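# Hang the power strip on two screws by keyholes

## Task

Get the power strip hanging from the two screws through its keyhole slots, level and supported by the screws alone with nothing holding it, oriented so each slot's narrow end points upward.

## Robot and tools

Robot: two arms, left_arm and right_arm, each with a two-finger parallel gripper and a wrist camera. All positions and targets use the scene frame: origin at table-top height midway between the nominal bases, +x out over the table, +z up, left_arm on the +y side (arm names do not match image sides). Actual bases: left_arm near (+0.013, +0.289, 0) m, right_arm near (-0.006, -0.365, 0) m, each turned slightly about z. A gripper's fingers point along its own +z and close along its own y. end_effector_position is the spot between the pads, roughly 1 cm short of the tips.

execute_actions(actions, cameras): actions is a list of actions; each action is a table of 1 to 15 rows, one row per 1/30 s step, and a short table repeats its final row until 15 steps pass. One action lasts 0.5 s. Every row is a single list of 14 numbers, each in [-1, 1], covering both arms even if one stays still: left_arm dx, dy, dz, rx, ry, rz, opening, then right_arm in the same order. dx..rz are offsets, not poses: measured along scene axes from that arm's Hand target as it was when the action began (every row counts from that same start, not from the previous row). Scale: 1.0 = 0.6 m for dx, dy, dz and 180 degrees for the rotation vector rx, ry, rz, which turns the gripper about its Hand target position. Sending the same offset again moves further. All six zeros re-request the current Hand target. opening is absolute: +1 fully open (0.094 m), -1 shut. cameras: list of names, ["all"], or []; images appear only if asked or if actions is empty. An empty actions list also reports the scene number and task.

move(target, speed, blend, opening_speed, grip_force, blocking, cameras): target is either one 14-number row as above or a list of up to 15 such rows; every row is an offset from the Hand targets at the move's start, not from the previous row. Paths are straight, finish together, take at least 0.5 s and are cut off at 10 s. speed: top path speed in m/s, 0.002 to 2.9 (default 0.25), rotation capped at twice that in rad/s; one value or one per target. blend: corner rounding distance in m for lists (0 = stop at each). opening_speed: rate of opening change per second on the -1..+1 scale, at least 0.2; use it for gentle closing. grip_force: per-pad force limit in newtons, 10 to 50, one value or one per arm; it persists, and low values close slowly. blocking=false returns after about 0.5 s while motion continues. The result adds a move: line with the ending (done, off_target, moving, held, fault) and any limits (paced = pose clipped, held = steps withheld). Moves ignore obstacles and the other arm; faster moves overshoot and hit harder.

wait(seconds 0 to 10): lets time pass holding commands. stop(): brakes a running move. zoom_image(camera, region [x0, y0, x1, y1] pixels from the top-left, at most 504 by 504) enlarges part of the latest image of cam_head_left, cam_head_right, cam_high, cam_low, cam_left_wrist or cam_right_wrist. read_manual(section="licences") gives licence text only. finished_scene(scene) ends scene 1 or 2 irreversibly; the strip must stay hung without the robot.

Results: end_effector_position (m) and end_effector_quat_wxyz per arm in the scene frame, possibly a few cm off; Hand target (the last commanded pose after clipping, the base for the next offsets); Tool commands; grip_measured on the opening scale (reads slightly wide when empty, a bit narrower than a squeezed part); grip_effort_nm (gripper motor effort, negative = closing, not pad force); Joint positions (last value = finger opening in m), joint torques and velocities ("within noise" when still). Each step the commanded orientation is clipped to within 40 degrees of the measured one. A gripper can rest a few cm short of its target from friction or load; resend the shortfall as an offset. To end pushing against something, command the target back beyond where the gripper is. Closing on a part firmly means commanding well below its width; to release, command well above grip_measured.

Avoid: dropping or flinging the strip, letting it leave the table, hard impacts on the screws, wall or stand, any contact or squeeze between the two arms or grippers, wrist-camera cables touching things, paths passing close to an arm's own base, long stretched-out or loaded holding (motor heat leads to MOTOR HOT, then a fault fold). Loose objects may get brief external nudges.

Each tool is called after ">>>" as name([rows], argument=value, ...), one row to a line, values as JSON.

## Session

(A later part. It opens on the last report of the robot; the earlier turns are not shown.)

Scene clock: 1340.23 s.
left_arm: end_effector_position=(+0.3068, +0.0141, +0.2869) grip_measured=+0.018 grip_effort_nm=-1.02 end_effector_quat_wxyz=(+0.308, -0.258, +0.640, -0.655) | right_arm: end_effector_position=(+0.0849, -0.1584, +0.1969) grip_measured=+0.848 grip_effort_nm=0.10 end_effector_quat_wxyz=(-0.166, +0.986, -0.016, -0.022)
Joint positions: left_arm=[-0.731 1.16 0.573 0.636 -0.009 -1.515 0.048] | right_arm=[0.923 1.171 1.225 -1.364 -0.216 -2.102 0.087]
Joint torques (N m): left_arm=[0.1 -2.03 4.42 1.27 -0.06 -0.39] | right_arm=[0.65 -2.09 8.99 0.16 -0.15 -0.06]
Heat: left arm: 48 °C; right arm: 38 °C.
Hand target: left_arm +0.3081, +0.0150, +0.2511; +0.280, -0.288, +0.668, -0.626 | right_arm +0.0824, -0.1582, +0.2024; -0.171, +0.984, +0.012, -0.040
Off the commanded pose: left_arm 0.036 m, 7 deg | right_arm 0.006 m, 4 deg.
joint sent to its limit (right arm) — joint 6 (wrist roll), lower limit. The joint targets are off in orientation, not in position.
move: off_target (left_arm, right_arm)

>>> move([
  [0.0,0.0,0.05,0.0,0.0,0,-0.4, 0,0,0,0,0,0,0.85],
  [-0.02,0.024,0.05,0,0,0,-0.4, 0,0,0,0,0,0,0.85],
], speed=0.06)

>>> move(target=[0.0,0.0,-0.015,0.0,0.0,0,-0.4, 0,0,0,0,0,0,0.85], speed=0.06, cameras=["cam_head_left","cam_left_wrist"])

>>> zoom_image(camera="cam_head_left", region=[410, 140, 540, 280])

Scene clock: 1348.37 s.
left_arm: end_effector_position=(+0.2973, +0.0254, +0.2570) grip_measured=+0.018 grip_effort_nm=-1.02 end_effector_quat_wxyz=(+0.267, -0.296, +0.696, -0.597) | right_arm: end_effector_position=(+0.0849, -0.1584, +0.1969) grip_measured=+0.848 grip_effort_nm=0.10 end_effector_quat_wxyz=(-0.166, +0.986, -0.016, -0.022)
Joint positions: left_arm=[-0.723 1.073 0.602 0.327 -0.003 -1.553 0.048] | right_arm=[0.923 1.171 1.225 -1.364 -0.216 -2.102 0.087]
Joint torques (N m): left_arm=[0.44 -4.9 6.75 2.55 0 -0.06] | right_arm=[0.65 -2.1 9.01 0.16 -0.15 -0.06]
Heat: left arm: 48 °C; right arm: 38 °C.
Hand target: left_arm +0.2961, +0.0294, +0.2810; +0.280, -0.288, +0.668, -0.626 | right_arm +0.0824, -0.1582, +0.2024; -0.171, +0.984, +0.012, -0.040
Off the commanded pose: left_arm 0.024 m, 5 deg | right_arm 0.006 m, 4 deg.
joint sent to its limit (right arm) — joint 6 (wrist roll), lower limit. The joint targets are off in orientation, not in position.
move: off_target (left_arm, right_arm)

Scene clock: 1349.37 s.
left_arm: end_effector_position=(+0.2954, +0.0271, +0.2450) grip_measured=+0.018 grip_effort_nm=-1.02 end_effector_quat_wxyz=(+0.264, -0.298, +0.701, -0.591) | right_arm: end_effector_position=(+0.0849, -0.1584, +0.1969) grip_measured=+0.848 grip_effort_nm=0.10 end_effector_quat_wxyz=(-0.166, +0.986, -0.016, -0.022)
Joint positions: left_arm=[-0.723 1.073 0.572 0.339 -0.003 -1.553 0.048] | right_arm=[0.923 1.171 1.225 -1.364 -0.216 -2.102 0.087]
Joint torques (N m): left_arm=[0.32 -4.31 6.79 2.84 -0.01 -0.05] | right_arm=[0.66 -2.1 9.01 0.16 -0.15 -0.05]
Heat: left arm: 48 °C; right arm: 38 °C.
Hand target: left_arm +0.2961, +0.0294, +0.2720; +0.280, -0.288, +0.668, -0.626 | right_arm +0.0824, -0.1582, +0.2024; -0.171, +0.984, +0.012, -0.040
Off the commanded pose: left_arm 0.027 m, 6 deg | right_arm 0.006 m, 4 deg.
joint sent to its limit (right arm) — joint 6 (wrist roll), lower limit. The joint targets are off in orientation, not in position.
move: off_target (left_arm, right_arm)
camera_calibration:
cam_left_wrist: T_world_to_cam=[[0.104716, -0.170374, 0.9798, -0.260021], [-0.97374, -0.217828, 0.0661908, 0.316778], [0.20215, -0.961001, -0.18871, 0.119181], [0, 0, 0, 1]] pos_world=[0.311595, 0.139235, 0.256291]
Images, in order (width x height): cam_head_left 896x504, cam_left_wrist 672x504.

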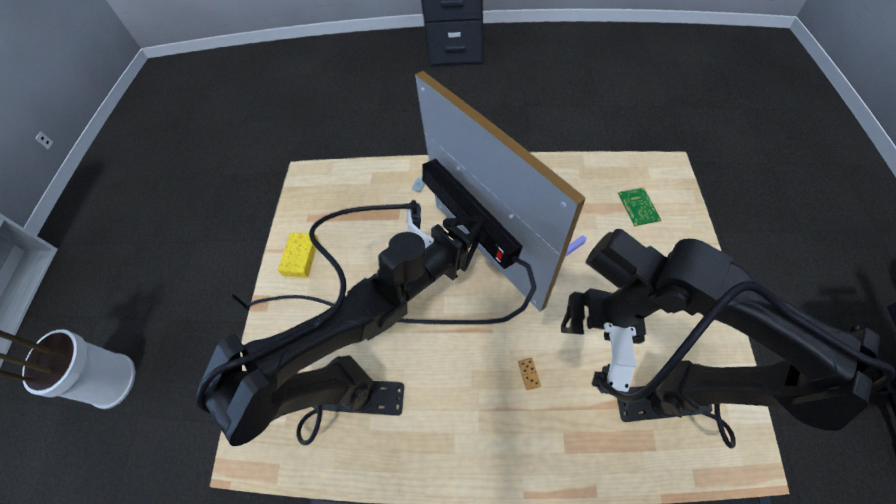

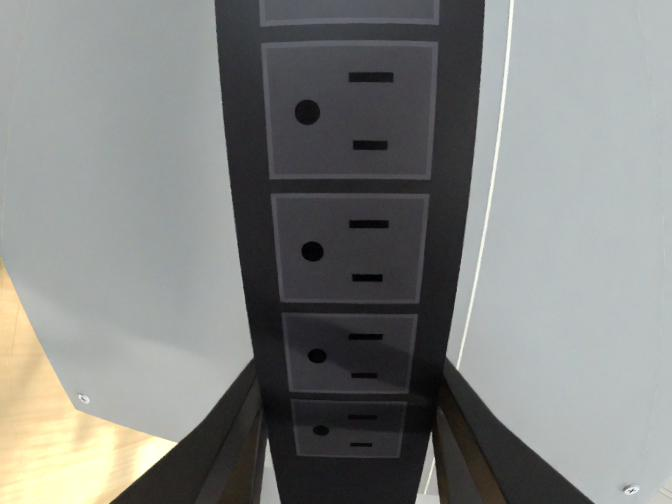

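Scaled by 3.600 from the camera's 896x504 image, which has a finer 1280x720 frame.

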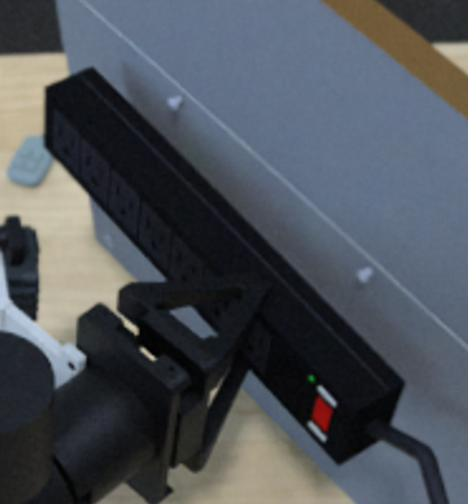

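>>> move(target=[0.0,0.0,0.03,-0.024,-0.02,0,-0.4, 0,0,0,0,0,0,0.85], speed=0.05)

Scene clock: 1361.67 s.
left_arm: end_effector_position=(+0.2964, +0.0261, +0.2653) grip_measured=+0.018 grip_effort_nm=-1.02 end_effector_quat_wxyz=(+0.276, -0.289, +0.668, -0.628) | right_arm: end_effector_position=(+0.0849, -0.1584, +0.1969) grip_measured=+0.848 grip_effort_nm=0.09 end_effector_quat_wxyz=(-0.166, +0.986, -0.016, -0.022)
Joint positions: left_arm=[-0.723 1.073 0.549 0.465 -0.002 -1.566 0.048] | right_arm=[0.923 1.171 1.225 -1.364 -0.216 -2.102 0.087]
Joint torques (N m): left_arm=[0.5 -3.84 6.72 2.81 0.01 -0.06] | right_arm=[0.65 -2.1 9.01 0.16 -0.16 -0.05]
Heat: left arm: 51 °C; right arm: 38 °C.
Hand target: left_arm +0.2961, +0.0294, +0.2900; +0.290, -0.279, +0.635, -0.659 | right_arm +0.0824, -0.1582, +0.2024; -0.171, +0.984, +0.012, -0.040
Off the commanded pose: left_arm 0.025 m, 6 deg | right_arm 0.006 m, 4 deg.
joint sent to its limit (right arm) — joint 6 (wrist roll), lower limit. The joint targets are off in orientation, not in position.
move: off_target (left_arm, right_arm)

>>> move(target=[0.0,0.0,-0.005,-0.014,-0.011,0,-0.4, 0,0,0,0,0,0,0.85], speed=0.05, cameras=["cam_head_left","cam_left_wrist"])

>>> zoom_image(camera="cam_head_left", region=[410, 140, 540, 280])

Scene clock: 1366.97 s.
left_arm: end_effector_position=(+0.2953, +0.0271, +0.2686) grip_measured=+0.018 grip_effort_nm=-1.02 end_effector_quat_wxyz=(+0.283, -0.282, +0.643, -0.653) | right_arm: end_effector_position=(+0.0849, -0.1584, +0.1969) grip_measured=+0.848 grip_effort_nm=0.10 end_effector_quat_wxyz=(-0.166, +0.986, -0.016, -0.022)
Joint positions: left_arm=[-0.723 1.089 0.495 0.608 -0.002 -1.576 0.048] | right_arm=[0.923 1.171 1.225 -1.364 -0.216 -2.102 0.087]
Joint torques (N m): left_arm=[0.39 -2.62 6.71 2.83 -0.02 -0.02] | right_arm=[0.66 -2.09 9.01 0.16 -0.16 -0.05]
Heat: left arm: 52 °C; right arm: 38 °C.
Hand target: left_arm +0.2961, +0.0294, +0.2872; +0.295, -0.274, +0.615, -0.678 | right_arm +0.0824, -0.1582, +0.2024; -0.171, +0.984, +0.012, -0.040
Off the commanded pose: left_arm 0.019 m, 5 deg | right_arm 0.006 m, 4 deg.
joint sent to its limit (right arm) — joint 6 (wrist roll), lower limit. The joint targets are off in orientation, not in position.
move: off_target (left_arm, right_arm)
camera_calibration:
cam_left_wrist: T_world_to_cam=[[-0.00780216, -0.0345875, 0.999371, -0.258906], [-0.976377, -0.215546, -0.0150825, 0.337668], [0.215932, -0.975881, -0.0320887, 0.0779033], [0, 0, 0, 1]] pos_world=[0.310849, 0.139852, 0.266336]
Images, in order (width x height): cam_head_left 896x504, cam_left_wrist 672x504.

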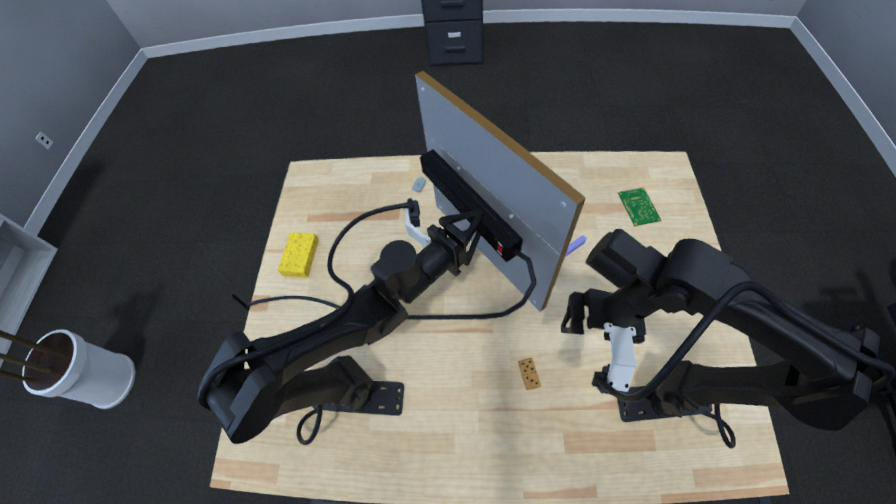

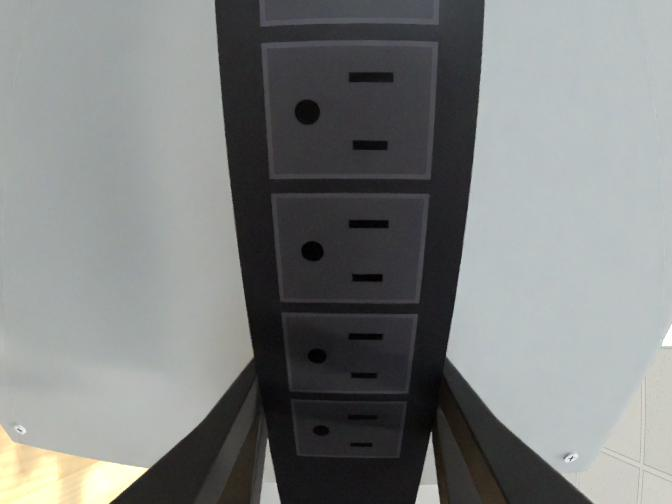

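Scaled by 3.600 from the camera's 896x504 image, which has a finer 1280x720 frame.

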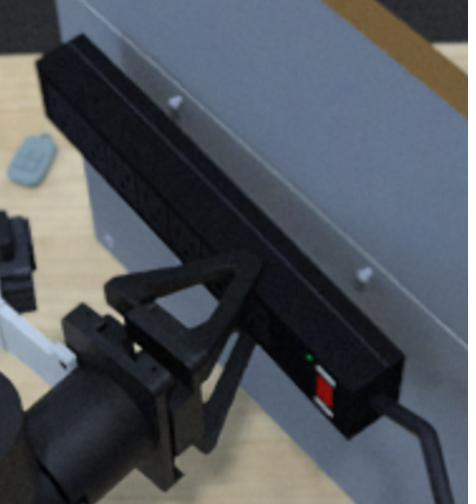

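>>> move(target=[0.0128,-0.024,0.0,0,0,0.008,-0.4, 0,0,0,0,0,0,0.85], speed=0.05, cameras=["cam_head_left","cam_left_wrist"])

>>> zoom_image(camera="cam_head_left", region=[410, 140, 540, 280])

Scene clock: 1394.17 s.
left_arm: end_effector_position=(+0.3018, +0.0193, +0.2516) grip_measured=+0.018 grip_effort_nm=-1.02 end_effector_quat_wxyz=(+0.287, -0.296, +0.650, -0.638) | right_arm: end_effector_position=(+0.0849, -0.1584, +0.1969) grip_measured=+0.848 grip_effort_nm=0.10 end_effector_quat_wxyz=(-0.166, +0.986, -0.016, -0.022)
Joint positions: left_arm=[-0.753 1.161 0.495 0.646 -0.061 -1.576 0.048] | right_arm=[0.923 1.171 1.225 -1.364 -0.216 -2.102 0.087]
Joint torques (N m): left_arm=[-0.65 -2.99 9.58 2.8 -0.09 0.02] | right_arm=[0.65 -2.09 8.98 0.15 -0.16 -0.05]
Heat: left arm: 53 °C; right arm: 38 °C.
Hand target: left_arm +0.3038, +0.0150, +0.2871; +0.303, -0.282, +0.612, -0.674 | right_arm +0.0824, -0.1582, +0.2024; -0.171, +0.984, +0.012, -0.040
Off the commanded pose: left_arm 0.036 m, 7 deg | right_arm 0.006 m, 4 deg.
joint sent to its limit (right arm) — joint 6 (wrist roll), lower limit. The joint targets are off in orientation, not in position.
move: off_target (left_arm, right_arm)
camera_calibration:
cam_left_wrist: T_world_to_cam=[[0.0178256, -0.0575916, 0.998181, -0.249081], [-0.969938, -0.24333, 0.00328196, 0.336053], [0.242698, -0.968232, -0.0601978, 0.0672106], [0, 0, 0, 1]] pos_world=[0.314078, 0.132502, 0.251571]
Images, in order (width x height): cam_head_left 896x504, cam_left_wrist 672x504.

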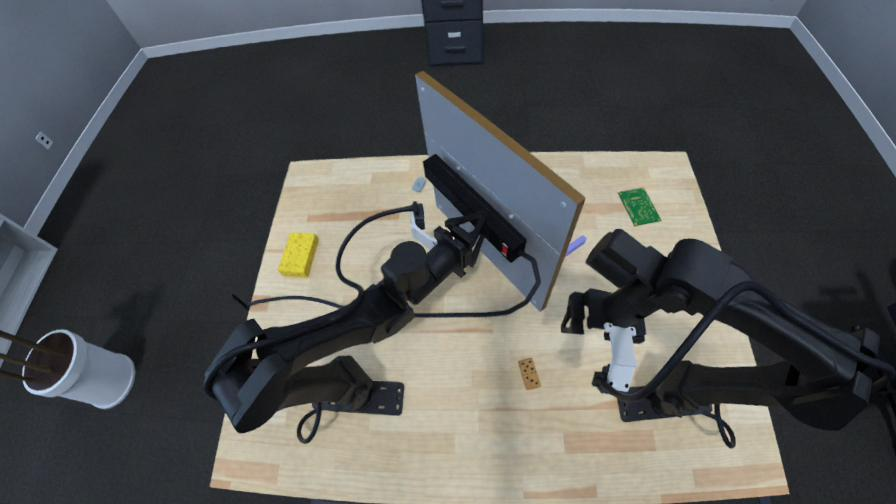

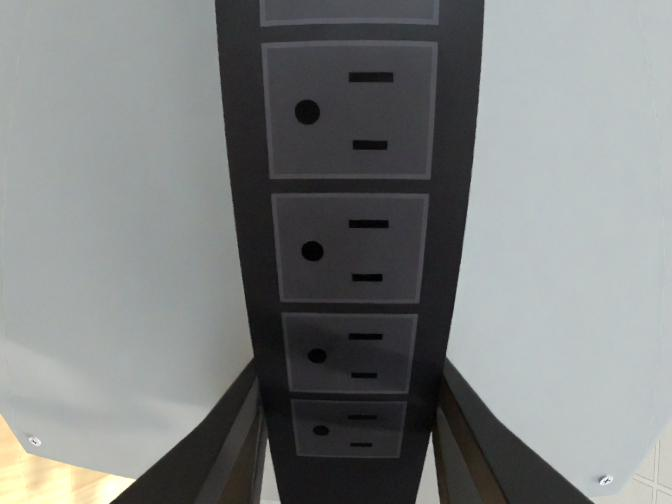

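Scaled by 3.600 from the camera's 896x504 image, which has a finer 1280x720 frame.

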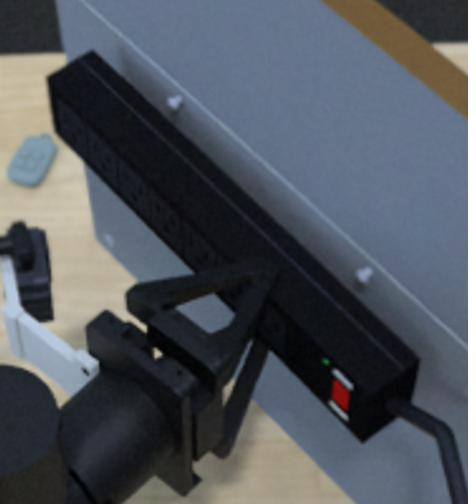

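>>> move(target=[0.0,0.0,0.025,0,0,0,-0.4, 0,0,0,0,0,0,0.85], speed=0.05)

Scene clock: 1399.70 s.
left_arm: end_effector_position=(+0.3033, +0.0179, +0.2509) grip_measured=+0.018 grip_effort_nm=-1.02 end_effector_quat_wxyz=(+0.285, -0.299, +0.657, -0.630) | right_arm: end_effector_position=(+0.0849, -0.1584, +0.1969) grip_measured=+0.848 grip_effort_nm=0.10 end_effector_quat_wxyz=(-0.166, +0.986, -0.016, -0.022)
Joint positions: left_arm=[-0.753 1.161 0.517 0.601 -0.062 -1.576 0.048] | right_arm=[0.923 1.171 1.225 -1.364 -0.216 -2.102 0.087]
Joint torques (N m): left_arm=[-0.61 -5.22 11.74 2.51 -0.1 0.03] | right_arm=[0.64 -2.07 9.01 0.16 -0.15 -0.06]
Heat: left arm: 54 °C; right arm: 38 °C.
Hand target: left_arm +0.3038, +0.0150, +0.3020; +0.303, -0.282, +0.612, -0.674 | right_arm +0.0824, -0.1582, +0.2024; -0.171, +0.984, +0.012, -0.040
Off the commanded pose: left_arm 0.051 m, 8 deg | right_arm 0.006 m, 4 deg.
joint sent to its limit (right arm) — joint 6 (wrist roll), lower limit. The joint targets are off in orientation, not in position.
move: off_target (left_arm, right_arm)

>>> move(target=[0.0,0.0,0.017,-0.006,-0.005,0,-0.4, 0,0,0,0,0,0,0.85], speed=0.05)

Scene clock: 1408.00 s.
left_arm: end_effector_position=(+0.3033, +0.0180, +0.2601) grip_measured=+0.018 grip_effort_nm=-1.02 end_effector_quat_wxyz=(+0.287, -0.297, +0.651, -0.637) | right_arm: end_effector_position=(+0.0849, -0.1584, +0.1969) grip_measured=+0.848 grip_effort_nm=0.10 end_effector_quat_wxyz=(-0.166, +0.986, -0.016, -0.022)
Joint positions: left_arm=[-0.753 1.151 0.53 0.597 -0.062 -1.576 0.048] | right_arm=[0.923 1.171 1.225 -1.364 -0.216 -2.102 0.087]
Joint torques (N m): left_arm=[-0.69 -4.98 11.71 2.61 -0.11 0.04] | right_arm=[0.65 -2.09 9.01 0.15 -0.16 -0.05]
Heat: left arm: 55 °C; right arm: 38 °C.
Hand target: left_arm +0.3038, +0.0150, +0.3124; +0.305, -0.279, +0.603, -0.682 | right_arm +0.0824, -0.1582, +0.2024; -0.171, +0.984, +0.012, -0.040
Off the commanded pose: left_arm 0.052 m, 8 deg | right_arm 0.006 m, 4 deg.
joint sent to its limit (right arm) — joint 6 (wrist roll), lower limit. The joint targets are off in orientation, not in position.
move: off_target (left_arm, right_arm)

>>> move(target=[0.0125,-0.0157,0.008,0,0,0.0,-0.4, 0,0,0,0,0,0,0.85], speed=0.05, cameras=["cam_head_left"])

>>> zoom_image(camera="cam_head_left", region=[410, 140, 540, 280])

Scene clock: 1415.10 s.
left_arm: end_effector_position=(+0.3079, +0.0117, +0.2751) grip_measured=+0.018 grip_effort_nm=-1.02 end_effector_quat_wxyz=(+0.291, -0.294, +0.643, -0.645) | right_arm: end_effector_position=(+0.0849, -0.1584, +0.1969) grip_measured=+0.848 grip_effort_nm=0.10 end_effector_quat_wxyz=(-0.166, +0.986, -0.016, -0.022)
Joint positions: left_arm=[-0.76 1.172 0.579 0.594 -0.07 -1.576 0.048] | right_arm=[0.923 1.171 1.225 -1.364 -0.216 -2.102 0.087]
Joint torques (N m): left_arm=[-0.62 -2.74 11.84 2.63 -0.09 0.03] | right_arm=[0.65 -2.1 8.99 0.15 -0.15 -0.05]
Heat: left arm: 56 °C; right arm: 38 °C.
Hand target: left_arm +0.3112, +0.0056, +0.3172; +0.305, -0.279, +0.603, -0.682 | right_arm +0.0824, -0.1582, +0.2024; -0.171, +0.984, +0.012, -0.040
Off the commanded pose: left_arm 0.043 m, 7 deg | right_arm 0.006 m, 4 deg.
joint sent to its limit (right arm) — joint 6 (wrist roll), lower limit. The joint targets are off in orientation, not in position.
move: off_target (left_arm, right_arm)
Images, in order (width x height): cam_head_left 896x504.

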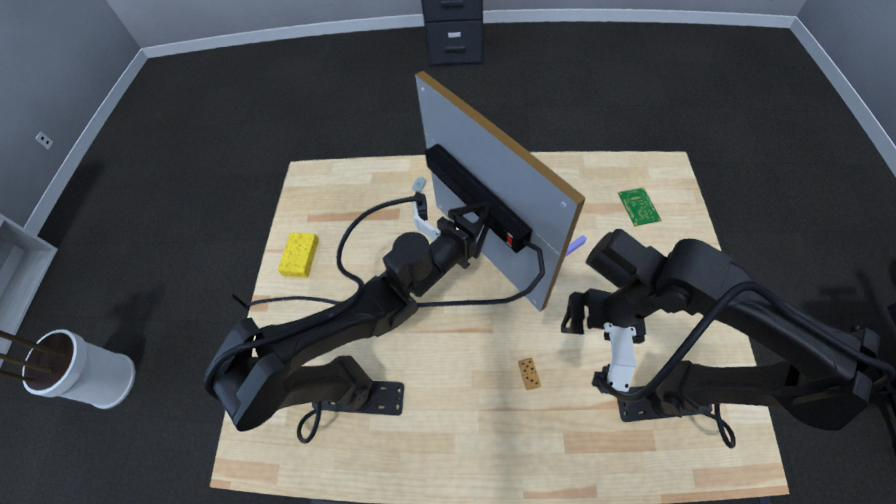

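Scaled by 3.600 from the camera's 896x504 image, which has a finer 1280x720 frame.

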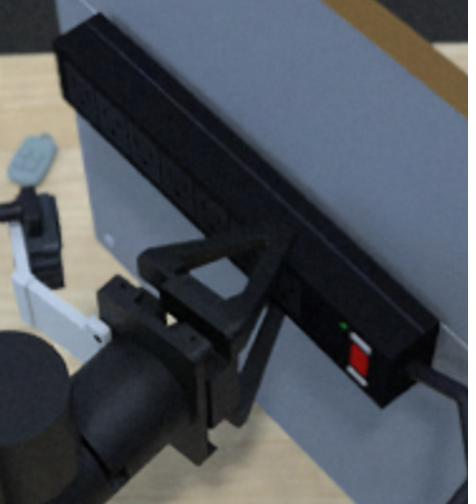

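>>> move(target=[0.0,0.0,-0.05,0.004,0.003,0.0,-0.4, 0,0,0,0,0,0,0.85], speed=0.05)

>>> move(target=[0.0,0.0,-0.02,0.004,0.003,0.0,-0.4, 0,0,0,0,0,0,0.85], speed=0.05, cameras=["cam_head_left"])

>>> zoom_image(camera="cam_head_left", region=[410, 140, 540, 280])

Scene clock: 1428.50 s.
left_arm: end_effector_position=(+0.3092, +0.0113, +0.2734) grip_measured=+0.018 grip_effort_nm=-1.03 end_effector_quat_wxyz=(+0.297, -0.290, +0.628, -0.658) | right_arm: end_effector_position=(+0.0849, -0.1584, +0.1969) grip_measured=+0.848 grip_effort_nm=0.10 end_effector_quat_wxyz=(-0.166, +0.986, -0.016, -0.022)
Joint positions: left_arm=[-0.76 1.203 0.545 0.701 -0.073 -1.577 0.048] | right_arm=[0.923 1.171 1.225 -1.364 -0.216 -2.102 0.087]
Joint torques (N m): left_arm=[-0.58 -1.14 8.2 2.73 -0.01 0.05] | right_arm=[0.65 -2.09 9.01 0.16 -0.15 -0.05]
Heat: left arm: 56 °C; right arm: 38 °C.
Hand target: left_arm +0.3112, +0.0055, +0.2870; +0.304, -0.280, +0.609, -0.677 | right_arm +0.0824, -0.1582, +0.2024; -0.171, +0.984, +0.012, -0.040
Off the commanded pose: left_arm 0.015 m, 3 deg | right_arm 0.006 m, 4 deg.
joint sent to its limit (right arm) — joint 6 (wrist roll), lower limit. The joint targets are off in orientation, not in position.
move: off_target (left_arm, right_arm)

Scene clock: 1429.40 s.
left_arm: end_effector_position=(+0.3092, +0.0113, +0.2720) grip_measured=+0.018 grip_effort_nm=-1.03 end_effector_quat_wxyz=(+0.299, -0.287, +0.620, -0.666) | right_arm: end_effector_position=(+0.0849, -0.1584, +0.1969) grip_measured=+0.848 grip_effort_nm=0.10 end_effector_quat_wxyz=(-0.166, +0.986, -0.016, -0.022)
Joint positions: left_arm=[-0.76 1.222 0.524 0.765 -0.073 -1.578 0.048] | right_arm=[0.923 1.171 1.225 -1.364 -0.216 -2.102 0.087]
Joint torques (N m): left_arm=[-0.65 -0.99 7.84 2.37 -0.07 0.08] | right_arm=[0.64 -2.09 9.01 0.15 -0.15 -0.05]
Heat: left arm: 56 °C; right arm: 38 °C.
Hand target: left_arm +0.3112, +0.0055, +0.2750; +0.303, -0.282, +0.614, -0.672 | right_arm +0.0824, -0.1582, +0.2024; -0.171, +0.984, +0.012, -0.040
Off the commanded pose: left_arm 0.007 m, 1 deg | right_arm 0.006 m, 4 deg.
joint sent to its limit (right arm) — joint 6 (wrist roll), lower limit. The joint targets are off in orientation, not in position.
move: off_target (right_arm)
Images, in order (width x height): cam_head_left 896x504.

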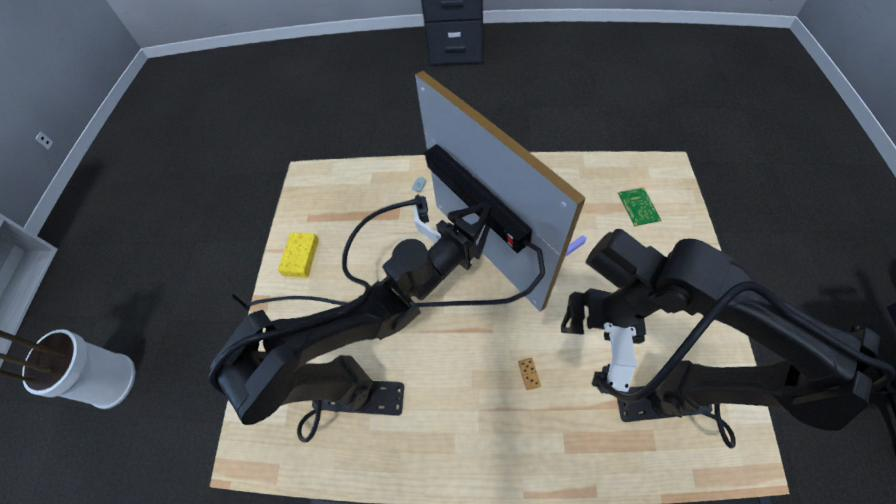

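Scaled by 3.600 from the camera's 896x504 image, which has a finer 1280x720 frame.

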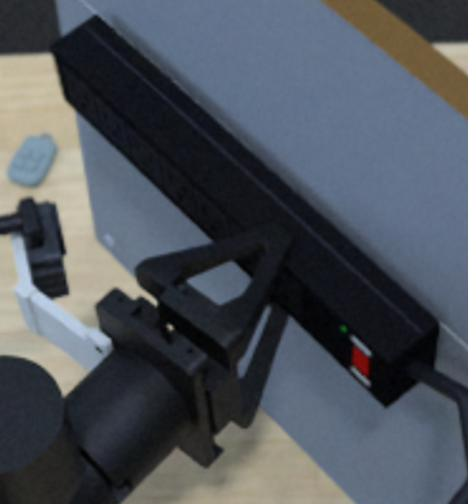

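>>> move([
  [0,0,0.02,0.018,0.0145,0,-0.4, 0,0,0,0,0,0,0.85],
  [0.0156,-0.0195,0.02,0.018,0.0145,0.0,-0.4, 0,0,0,0,0,0,0.85],
], speed=0.05, cameras=["cam_head_left","cam_left_wrist"])

>>> zoom_image(camera="cam_head_left", region=[410, 140, 540, 280])

Scene clock: 1440.47 s.
left_arm: end_effector_position=(+0.3090, +0.0096, +0.2710) grip_measured=+0.018 grip_effort_nm=-1.02 end_effector_quat_wxyz=(+0.294, -0.295, +0.645, -0.641) | right_arm: end_effector_position=(+0.0849, -0.1584, +0.1969) grip_measured=+0.848 grip_effort_nm=0.10 end_effector_quat_wxyz=(-0.166, +0.986, -0.016, -0.022)
Joint positions: left_arm=[-0.768 1.188 0.578 0.605 -0.085 -1.57 0.048] | right_arm=[0.923 1.171 1.225 -1.364 -0.216 -2.102 0.087]
Joint torques (N m): left_arm=[-0.46 1.09 14.39 1.95 -0.05 0.12] | right_arm=[0.66 -2.09 9.01 0.15 -0.16 -0.06]
Heat: left arm: 53 °C; right arm: 38 °C.
Hand target: left_arm +0.3206, -0.0062, +0.2872; +0.297, -0.288, +0.640, -0.648 | right_arm +0.0824, -0.1582, +0.2024; -0.171, +0.984, +0.012, -0.040
Off the commanded pose: left_arm 0.025 m, 1 deg | right_arm 0.006 m, 4 deg.
joint sent to its limit (right arm) — joint 6 (wrist roll), lower limit. The joint targets are off in orientation, not in position.
move: off_target (left_arm, right_arm)
camera_calibration:
cam_left_wrist: T_world_to_cam=[[0.00358018, -0.0522728, 0.998626, -0.264844], [-0.967741, -0.25176, -0.00970886, 0.343549], [0.251922, -0.966377, -0.0514879, 0.0520034], [0, 0, 0, 1]] pos_world=[0.320314, 0.122903, 0.270493]
Images, in order (width x height): cam_head_left 896x504, cam_left_wrist 672x504.

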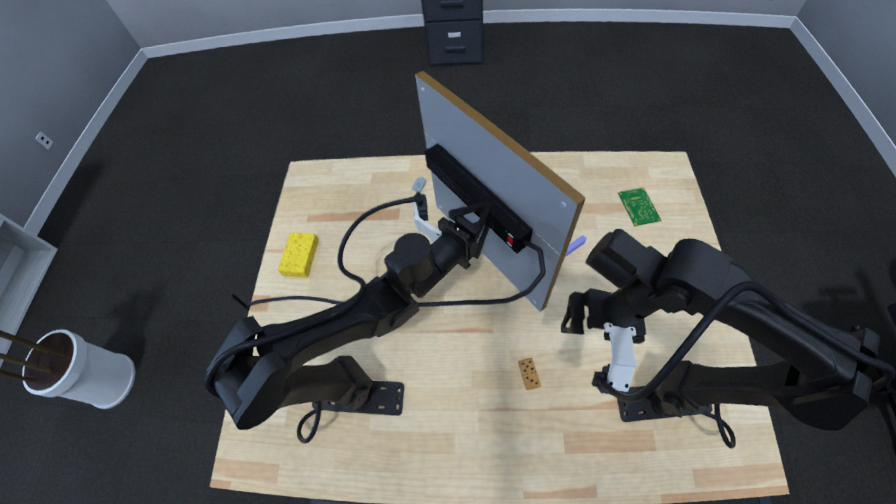

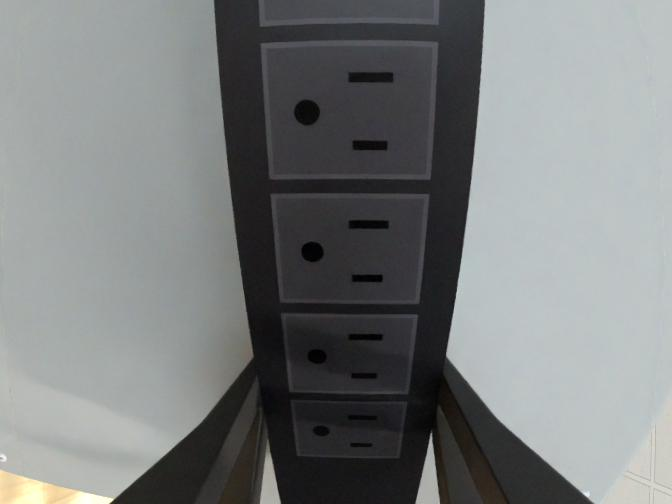

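Scaled by 3.600 from the camera's 896x504 image, which has a finer 1280x720 frame.

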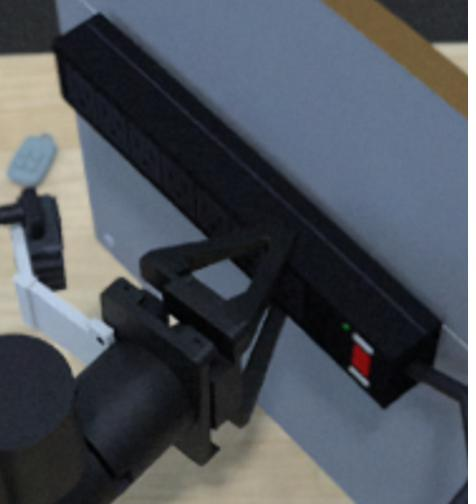

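>>> move(target=[-0.0208,-0.0167,0.0,0,0,0,-0.4, 0,0,0,0,0,0,0.85], speed=0.04)

Scene clock: 1454.67 s.
left_arm: end_effector_position=(+0.3079, +0.0095, +0.2722) grip_measured=+0.018 grip_effort_nm=-1.02 end_effector_quat_wxyz=(+0.316, -0.315, +0.634, -0.631) | right_arm: end_effector_position=(+0.0849, -0.1584, +0.1969) grip_measured=+0.848 grip_effort_nm=0.10 end_effector_quat_wxyz=(-0.166, +0.986, -0.016, -0.022)
Joint positions: left_arm=[-0.824 1.191 0.583 0.605 -0.207 -1.568 0.048] | right_arm=[0.923 1.171 1.225 -1.364 -0.216 -2.102 0.087]
Joint torques (N m): left_arm=[-1.17 0.17 13.18 1.9 0.54 0.08] | right_arm=[0.65 -2.1 9.01 0.16 -0.16 -0.05]
Heat: left arm: 52 °C; right arm: 38 °C.
Hand target: left_arm +0.3082, -0.0161, +0.2872; +0.297, -0.288, +0.640, -0.648 | right_arm +0.0824, -0.1582, +0.2024; -0.171, +0.984, +0.012, -0.040
Off the commanded pose: left_arm 0.030 m, 4 deg | right_arm 0.006 m, 4 deg.
joint sent to its limit (right arm) — joint 6 (wrist roll), lower limit. The joint targets are off in orientation, not in position.
move: off_target (left_arm, right_arm)

>>> move(target=[0.019,0.0155,0.0,-0.0105,0.013,0,-0.4, 0,0,0,0,0,0,0.85], speed=0.04, cameras=["cam_head_left","cam_left_wrist"])

>>> zoom_image(camera="cam_head_left", region=[410, 140, 540, 280])

Scene clock: 1478.43 s.
left_arm: end_effector_position=(+0.3110, +0.0115, +0.2707) grip_measured=+0.018 grip_effort_nm=-1.02 end_effector_quat_wxyz=(+0.307, -0.311, +0.639, -0.633) | right_arm: end_effector_position=(+0.0849, -0.1584, +0.1969) grip_measured=+0.848 grip_effort_nm=0.10 end_effector_quat_wxyz=(-0.166, +0.986, -0.016, -0.022)
Joint positions: left_arm=[-0.792 1.191 0.583 0.599 -0.153 -1.574 0.048] | right_arm=[0.923 1.171 1.225 -1.364 -0.216 -2.102 0.087]
Joint torques (N m): left_arm=[0.85 0.34 14.42 1.78 0.56 -0.35] | right_arm=[0.64 -2.09 9.01 0.16 -0.15 -0.05]
Heat: left arm: 50 °C; right arm: 39 °C.
Hand target: left_arm +0.3195, -0.0069, +0.2872; +0.279, -0.306, +0.635, -0.652 | right_arm +0.0824, -0.1582, +0.2024; -0.171, +0.984, +0.012, -0.040
Off the commanded pose: left_arm 0.026 m, 4 deg | right_arm 0.006 m, 4 deg.
joint sent to its limit (right arm) — joint 6 (wrist roll), lower limit. The joint targets are off in orientation, not in position.
move: off_target (left_arm, right_arm)
camera_calibration:
cam_left_wrist: T_world_to_cam=[[0.0111753, -0.052118, 0.998578, -0.266926], [-0.955477, -0.295027, -0.00470522, 0.341266], [0.294853, -0.954066, -0.0530946, 0.0402176], [0, 0, 0, 1]] pos_world=[0.317196, 0.125141, 0.270288]
Images, in order (width x height): cam_head_left 896x504, cam_left_wrist 672x504.

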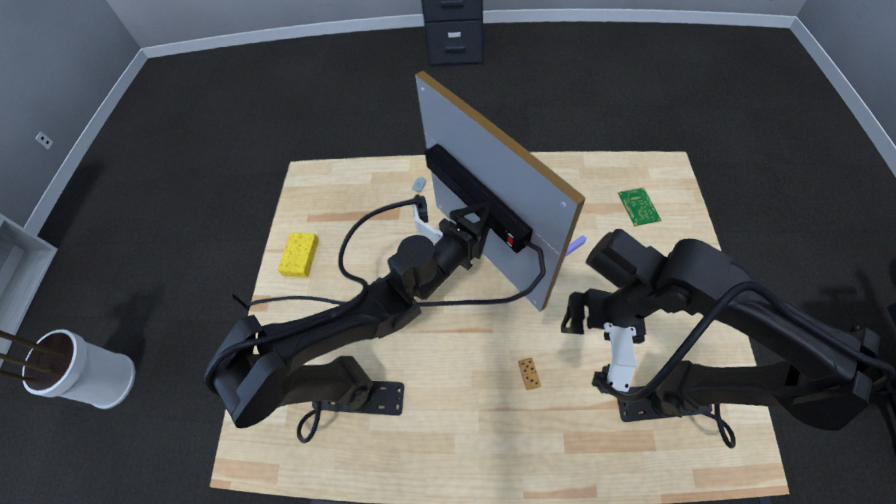

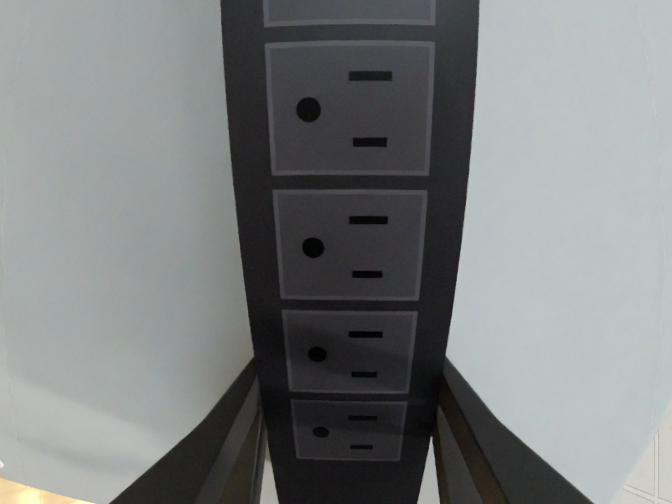

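Scaled by 3.600 from the camera's 896x504 image, which has a finer 1280x720 frame.

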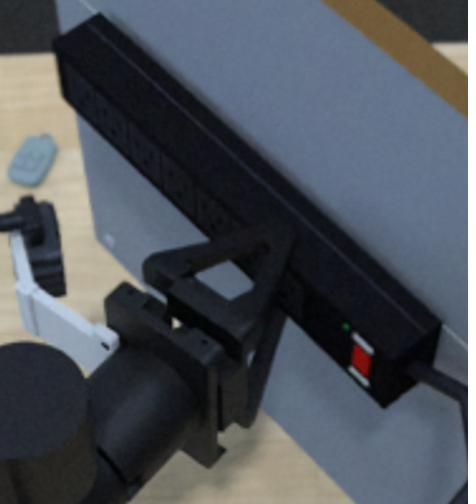

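>>> move(target=[-0.006,0.0075,0.04,0.0,0.0,0,-0.4, 0,0,0,0,0,0,0.85], speed=0.03)

>>> move(target=[0,0,0.015,0.0,0.0,0,-0.4, 0,0,0,0,0,0,0.85], speed=0.03)

Scene clock: 1491.90 s.
left_arm: end_effector_position=(+0.3105, +0.0123, +0.2757) grip_measured=+0.018 grip_effort_nm=-1.02 end_effector_quat_wxyz=(+0.296, -0.316, +0.664, -0.609) | right_arm: end_effector_position=(+0.0849, -0.1584, +0.1969) grip_measured=+0.848 grip_effort_nm=0.10 end_effector_quat_wxyz=(-0.166, +0.986, -0.016, -0.022)
Joint positions: left_arm=[-0.784 1.154 0.659 0.413 -0.137 -1.574 0.048] | right_arm=[0.923 1.171 1.225 -1.364 -0.216 -2.102 0.087]
Joint torques (N m): left_arm=[0.51 -1.43 13.24 2.42 0.41 -0.34] | right_arm=[0.66 -2.09 8.99 0.15 -0.16 -0.05]
Heat: left arm: 50 °C; right arm: 39 °C.
Hand target: left_arm +0.3160, -0.0023, +0.3111; +0.279, -0.306, +0.635, -0.652 | right_arm +0.0824, -0.1582, +0.2024; -0.171, +0.984, +0.012, -0.040
Off the commanded pose: left_arm 0.039 m, 6 deg | right_arm 0.006 m, 4 deg.
joint sent to its limit (right arm) — joint 6 (wrist roll), lower limit. The joint targets are off in orientation, not in position.
move: off_target (left_arm, right_arm)

Scene clock: 1492.83 s.
left_arm: end_effector_position=(+0.3102, +0.0119, +0.2769) grip_measured=+0.018 grip_effort_nm=-1.02 end_effector_quat_wxyz=(+0.291, -0.318, +0.673, -0.600) | right_arm: end_effector_position=(+0.0849, -0.1584, +0.1969) grip_measured=+0.848 grip_effort_nm=0.10 end_effector_quat_wxyz=(-0.166, +0.986, -0.016, -0.022)
Joint positions: left_arm=[-0.784 1.148 0.688 0.35 -0.133 -1.575 0.048] | right_arm=[0.923 1.171 1.225 -1.364 -0.216 -2.102 0.087]
Joint torques (N m): left_arm=[0.4 -1.84 13.23 2.65 0.44 -0.31] | right_arm=[0.64 -2.09 9.01 0.16 -0.15 -0.06]
Heat: left arm: 50 °C; right arm: 39 °C.
Hand target: left_arm +0.3159, -0.0024, +0.3201; +0.279, -0.306, +0.635, -0.652 | right_arm +0.0824, -0.1582, +0.2024; -0.171, +0.984, +0.012, -0.040
Off the commanded pose: left_arm 0.046 m, 8 deg | right_arm 0.006 m, 4 deg.
joint sent to its limit (right arm) — joint 6 (wrist roll), lower limit. The joint targets are off in orientation, not in position.
move: off_target (left_arm, right_arm)

>>> move(target=[-0.018,0.022,-0.015,0.0,0.0,0,-0.4, 0,0,0,0,0,0,0.85], speed=0.03, cameras=["cam_head_left"])

>>> zoom_image(camera="cam_head_left", region=[410, 140, 540, 280])

Scene clock: 1503.43 s.
left_arm: end_effector_position=(+0.3077, +0.0115, +0.2810) grip_measured=+0.018 grip_effort_nm=-1.02 end_effector_quat_wxyz=(+0.277, -0.320, +0.669, -0.611) | right_arm: end_effector_position=(+0.0849, -0.1584, +0.1969) grip_measured=+0.848 grip_effort_nm=0.10 end_effector_quat_wxyz=(-0.166, +0.986, -0.016, -0.022)
Joint positions: left_arm=[-0.777 1.137 0.688 0.349 -0.106 -1.602 0.048] | right_arm=[0.923 1.171 1.225 -1.364 -0.216 -2.102 0.087]
Joint torques (N m): left_arm=[0.47 -4.78 7.58 2.84 0.19 -0.07] | right_arm=[0.65 -2.09 9.01 0.16 -0.16 -0.05]
Heat: left arm: 53 °C; right arm: 39 °C.
Hand target: left_arm +0.3051, +0.0109, +0.3111; +0.279, -0.306, +0.635, -0.652 | right_arm +0.0824, -0.1582, +0.2024; -0.171, +0.984, +0.012, -0.040
Off the commanded pose: left_arm 0.030 m, 6 deg | right_arm 0.006 m, 4 deg.
joint sent to its limit (right arm) — joint 6 (wrist roll), lower limit. The joint targets are off in orientation, not in position.
move: off_target (left_arm, right_arm)
Images, in order (width x height): cam_head_left 896x504.

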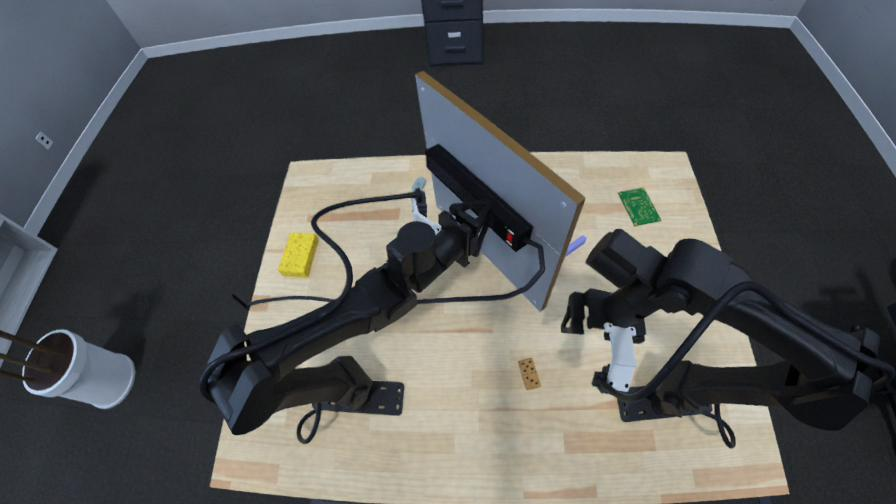

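Scaled by 3.600 from the camera's 896x504 image, which has a finer 1280x720 frame.

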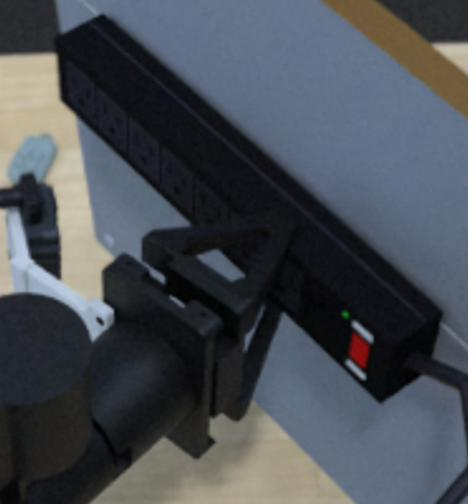

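>>> move(target=[-0.02,0.025,-0.01,0.0,0.0,0,-0.4, 0,0,0,0,0,0,0.85], speed=0.03, cameras=["cam_head_left"])

>>> zoom_image(camera="cam_head_left", region=[410, 140, 540, 280])

Scene clock: 1508.70 s.
left_arm: end_effector_position=(+0.2952, +0.0210, +0.2801) grip_measured=+0.018 grip_effort_nm=-1.02 end_effector_quat_wxyz=(+0.269, -0.314, +0.666, -0.621) | right_arm: end_effector_position=(+0.0849, -0.1584, +0.1969) grip_measured=+0.848 grip_effort_nm=0.10 end_effector_quat_wxyz=(-0.166, +0.986, -0.016, -0.022)
Joint positions: left_arm=[-0.768 1.064 0.631 0.349 -0.074 -1.61 0.048] | right_arm=[0.923 1.171 1.225 -1.364 -0.216 -2.102 0.087]
Joint torques (N m): left_arm=[0.36 -4.96 6.99 2.67 0 -0.05] | right_arm=[0.64 -2.09 8.99 0.16 -0.15 -0.05]
Heat: left arm: 54 °C; right arm: 39 °C.
Hand target: left_arm +0.2931, +0.0258, +0.3050; +0.279, -0.306, +0.635, -0.652 | right_arm +0.0824, -0.1582, +0.2024; -0.171, +0.984, +0.012, -0.040
Off the commanded pose: left_arm 0.026 m, 5 deg | right_arm 0.006 m, 4 deg.
joint sent to its limit (right arm) — joint 6 (wrist roll), lower limit. The joint targets are off in orientation, not in position.
move: off_target (left_arm, right_arm)
Images, in order (width x height): cam_head_left 896x504.

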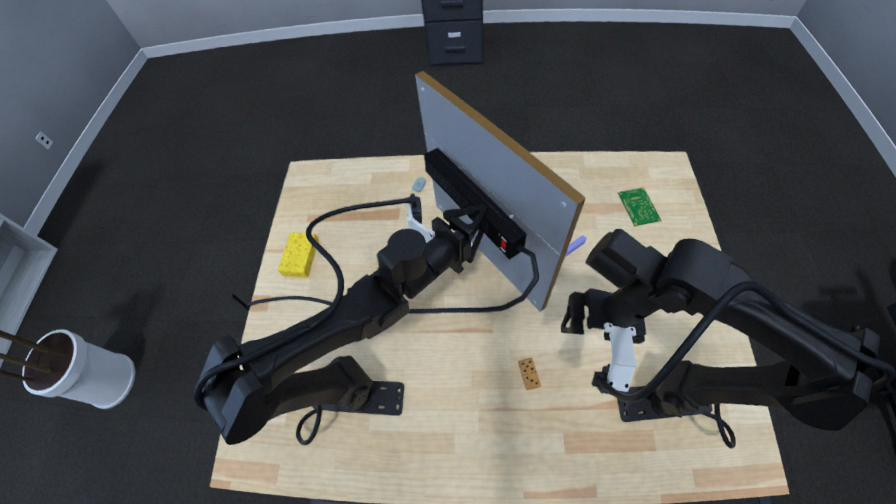

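Scaled by 3.600 from the camera's 896x504 image, which has a finer 1280x720 frame.

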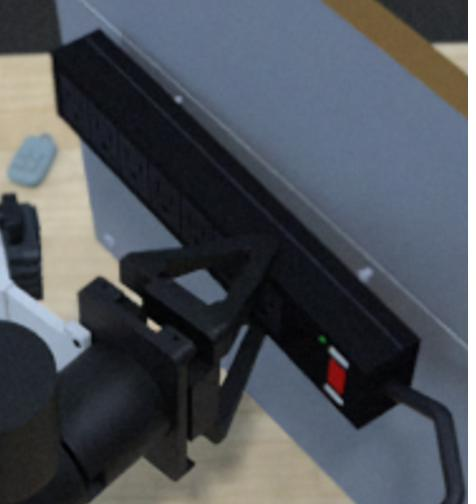

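>>> move(target=[0,0,-0.025,-0.018,-0.0145,0.006,-0.4, 0,0,0,0,0,0,0.85], speed=0.04)

Scene clock: 1530.93 s.
left_arm: end_effector_position=(+0.2947, +0.0268, +0.2722) grip_measured=+0.018 grip_effort_nm=-1.03 end_effector_quat_wxyz=(+0.282, -0.314, +0.634, -0.648) | right_arm: end_effector_position=(+0.0849, -0.1584, +0.1969) grip_measured=+0.848 grip_effort_nm=0.10 end_effector_quat_wxyz=(-0.166, +0.986, -0.016, -0.022)
Joint positions: left_arm=[-0.769 1.077 0.519 0.558 -0.096 -1.62 0.048] | right_arm=[0.923 1.171 1.225 -1.364 -0.216 -2.102 0.087]
Joint torques (N m): left_arm=[-0.57 -2.41 6.67 2.83 -0.07 -0.01] | right_arm=[0.65 -2.09 9.01 0.16 -0.15 -0.05]
Heat: left arm: 55 °C; right arm: 39 °C.
Hand target: left_arm +0.2931, +0.0259, +0.2902; +0.291, -0.305, +0.607, -0.674 | right_arm +0.0824, -0.1582, +0.2024; -0.171, +0.984, +0.012, -0.040
Off the commanded pose: left_arm 0.018 m, 4 deg | right_arm 0.006 m, 4 deg.
joint sent to its limit (right arm) — joint 6 (wrist roll), lower limit. The joint targets are off in orientation, not in position.
move: off_target (left_arm, right_arm)

>>> move(target=[0.021,-0.026,0.03,0,0,0.004,-0.4, 0,0,0,0,0,0,0.85], speed=0.04, cameras=["cam_head_left"])

>>> zoom_image(camera="cam_head_left", region=[410, 140, 540, 280])

Scene clock: 1538.07 s.
left_arm: end_effector_position=(+0.3027, +0.0161, +0.2677) grip_measured=+0.018 grip_effort_nm=-1.03 end_effector_quat_wxyz=(+0.283, -0.321, +0.642, -0.636) | right_arm: end_effector_position=(+0.0849, -0.1584, +0.1969) grip_measured=+0.848 grip_effort_nm=0.10 end_effector_quat_wxyz=(-0.166, +0.986, -0.016, -0.022)
Joint positions: left_arm=[-0.787 1.141 0.564 0.545 -0.127 -1.62 0.048] | right_arm=[0.923 1.171 1.225 -1.364 -0.216 -2.102 0.087]
Joint torques (N m): left_arm=[-0.68 -3 11.96 2.57 -0.07 0.02] | right_arm=[0.65 -2.09 9.01 0.16 -0.15 -0.05]
Heat: left arm: 55 °C; right arm: 39 °C.
Hand target: left_arm +0.3057, +0.0103, +0.3082; +0.295, -0.309, +0.605, -0.672 | right_arm +0.0824, -0.1582, +0.2024; -0.171, +0.984, +0.012, -0.040
Off the commanded pose: left_arm 0.041 m, 6 deg | right_arm 0.006 m, 4 deg.
joint sent to its limit (right arm) — joint 6 (wrist roll), lower limit. The joint targets are off in orientation, not in position.
move: off_target (left_arm, right_arm)
Images, in order (width x height): cam_head_left 896x504.

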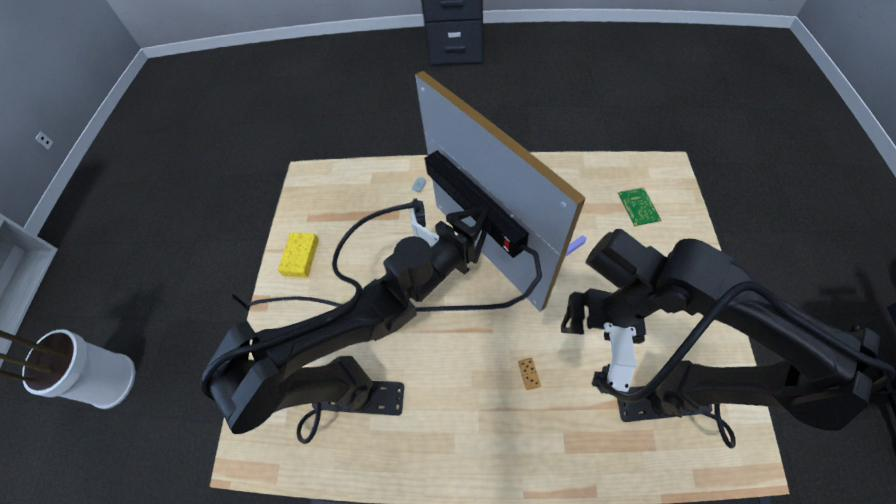

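Scaled by 3.600 from the camera's 896x504 image, which has a finer 1280x720 frame.

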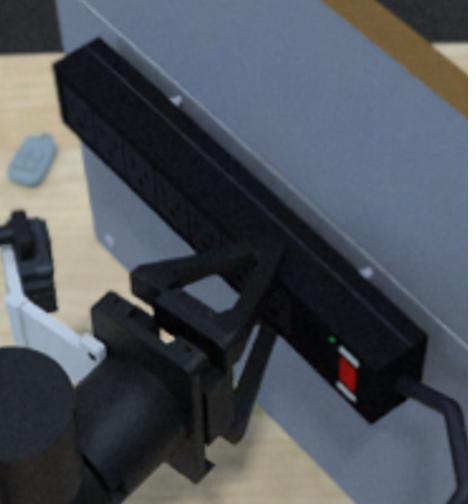

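>>> move(target=[0.0125,-0.0156,0.01,-0.003,-0.0025,0.0,-0.4, 0,0,0,0,0,0,0.85], speed=0.04, cameras=["cam_head_left"])

>>> zoom_image(camera="cam_head_left", region=[410, 140, 540, 280])

Scene clock: 1546.43 s.
left_arm: end_effector_position=(+0.3085, +0.0117, +0.2672) grip_measured=+0.018 grip_effort_nm=-1.02 end_effector_quat_wxyz=(+0.286, -0.326, +0.643, -0.631) | right_arm: end_effector_position=(+0.0849, -0.1584, +0.1969) grip_measured=+0.848 grip_effort_nm=0.10 end_effector_quat_wxyz=(-0.166, +0.986, -0.016, -0.022)
Joint positions: left_arm=[-0.792 1.175 0.59 0.545 -0.144 -1.62 0.048] | right_arm=[0.923 1.171 1.225 -1.364 -0.216 -2.102 0.087]
Joint torques (N m): left_arm=[-0.75 -2.62 12.83 2.76 0 0.05] | right_arm=[0.65 -2.1 9.01 0.16 -0.15 -0.05]
Heat: left arm: 54 °C; right arm: 39 °C.
Hand target: left_arm +0.3132, +0.0009, +0.3142; +0.296, -0.307, +0.601, -0.676 | right_arm +0.0824, -0.1582, +0.2024; -0.171, +0.984, +0.012, -0.040
Off the commanded pose: left_arm 0.049 m, 7 deg | right_arm 0.006 m, 4 deg.
joint sent to its limit (right arm) — joint 6 (wrist roll), lower limit. The joint targets are off in orientation, not in position.
move: off_target (left_arm, right_arm)
Images, in order (width x height): cam_head_left 896x504.

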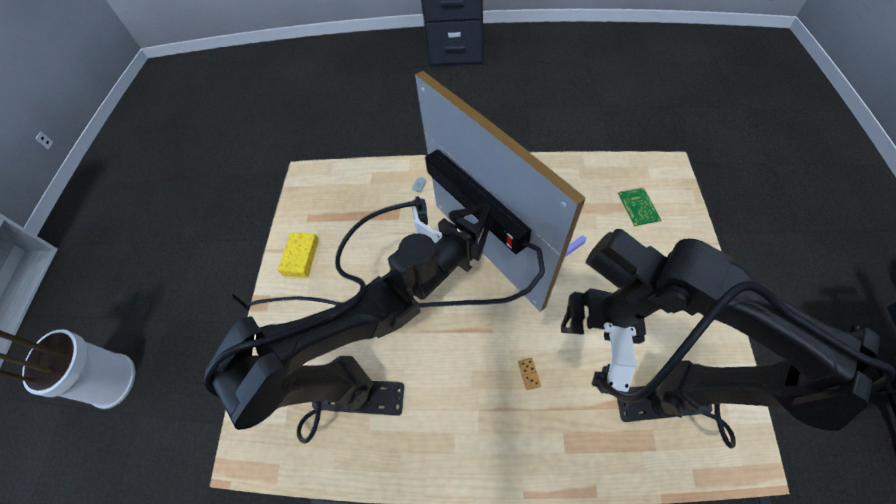

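Scaled by 3.600 from the camera's 896x504 image, which has a finer 1280x720 frame.

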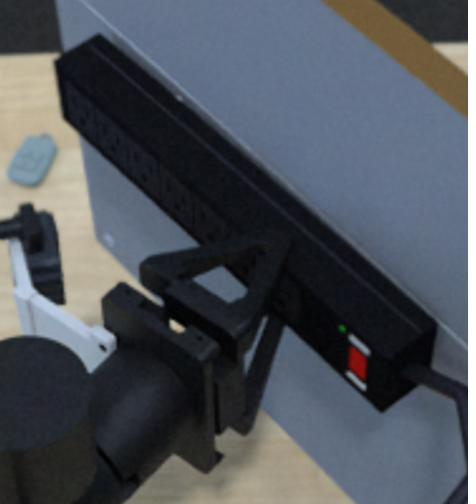

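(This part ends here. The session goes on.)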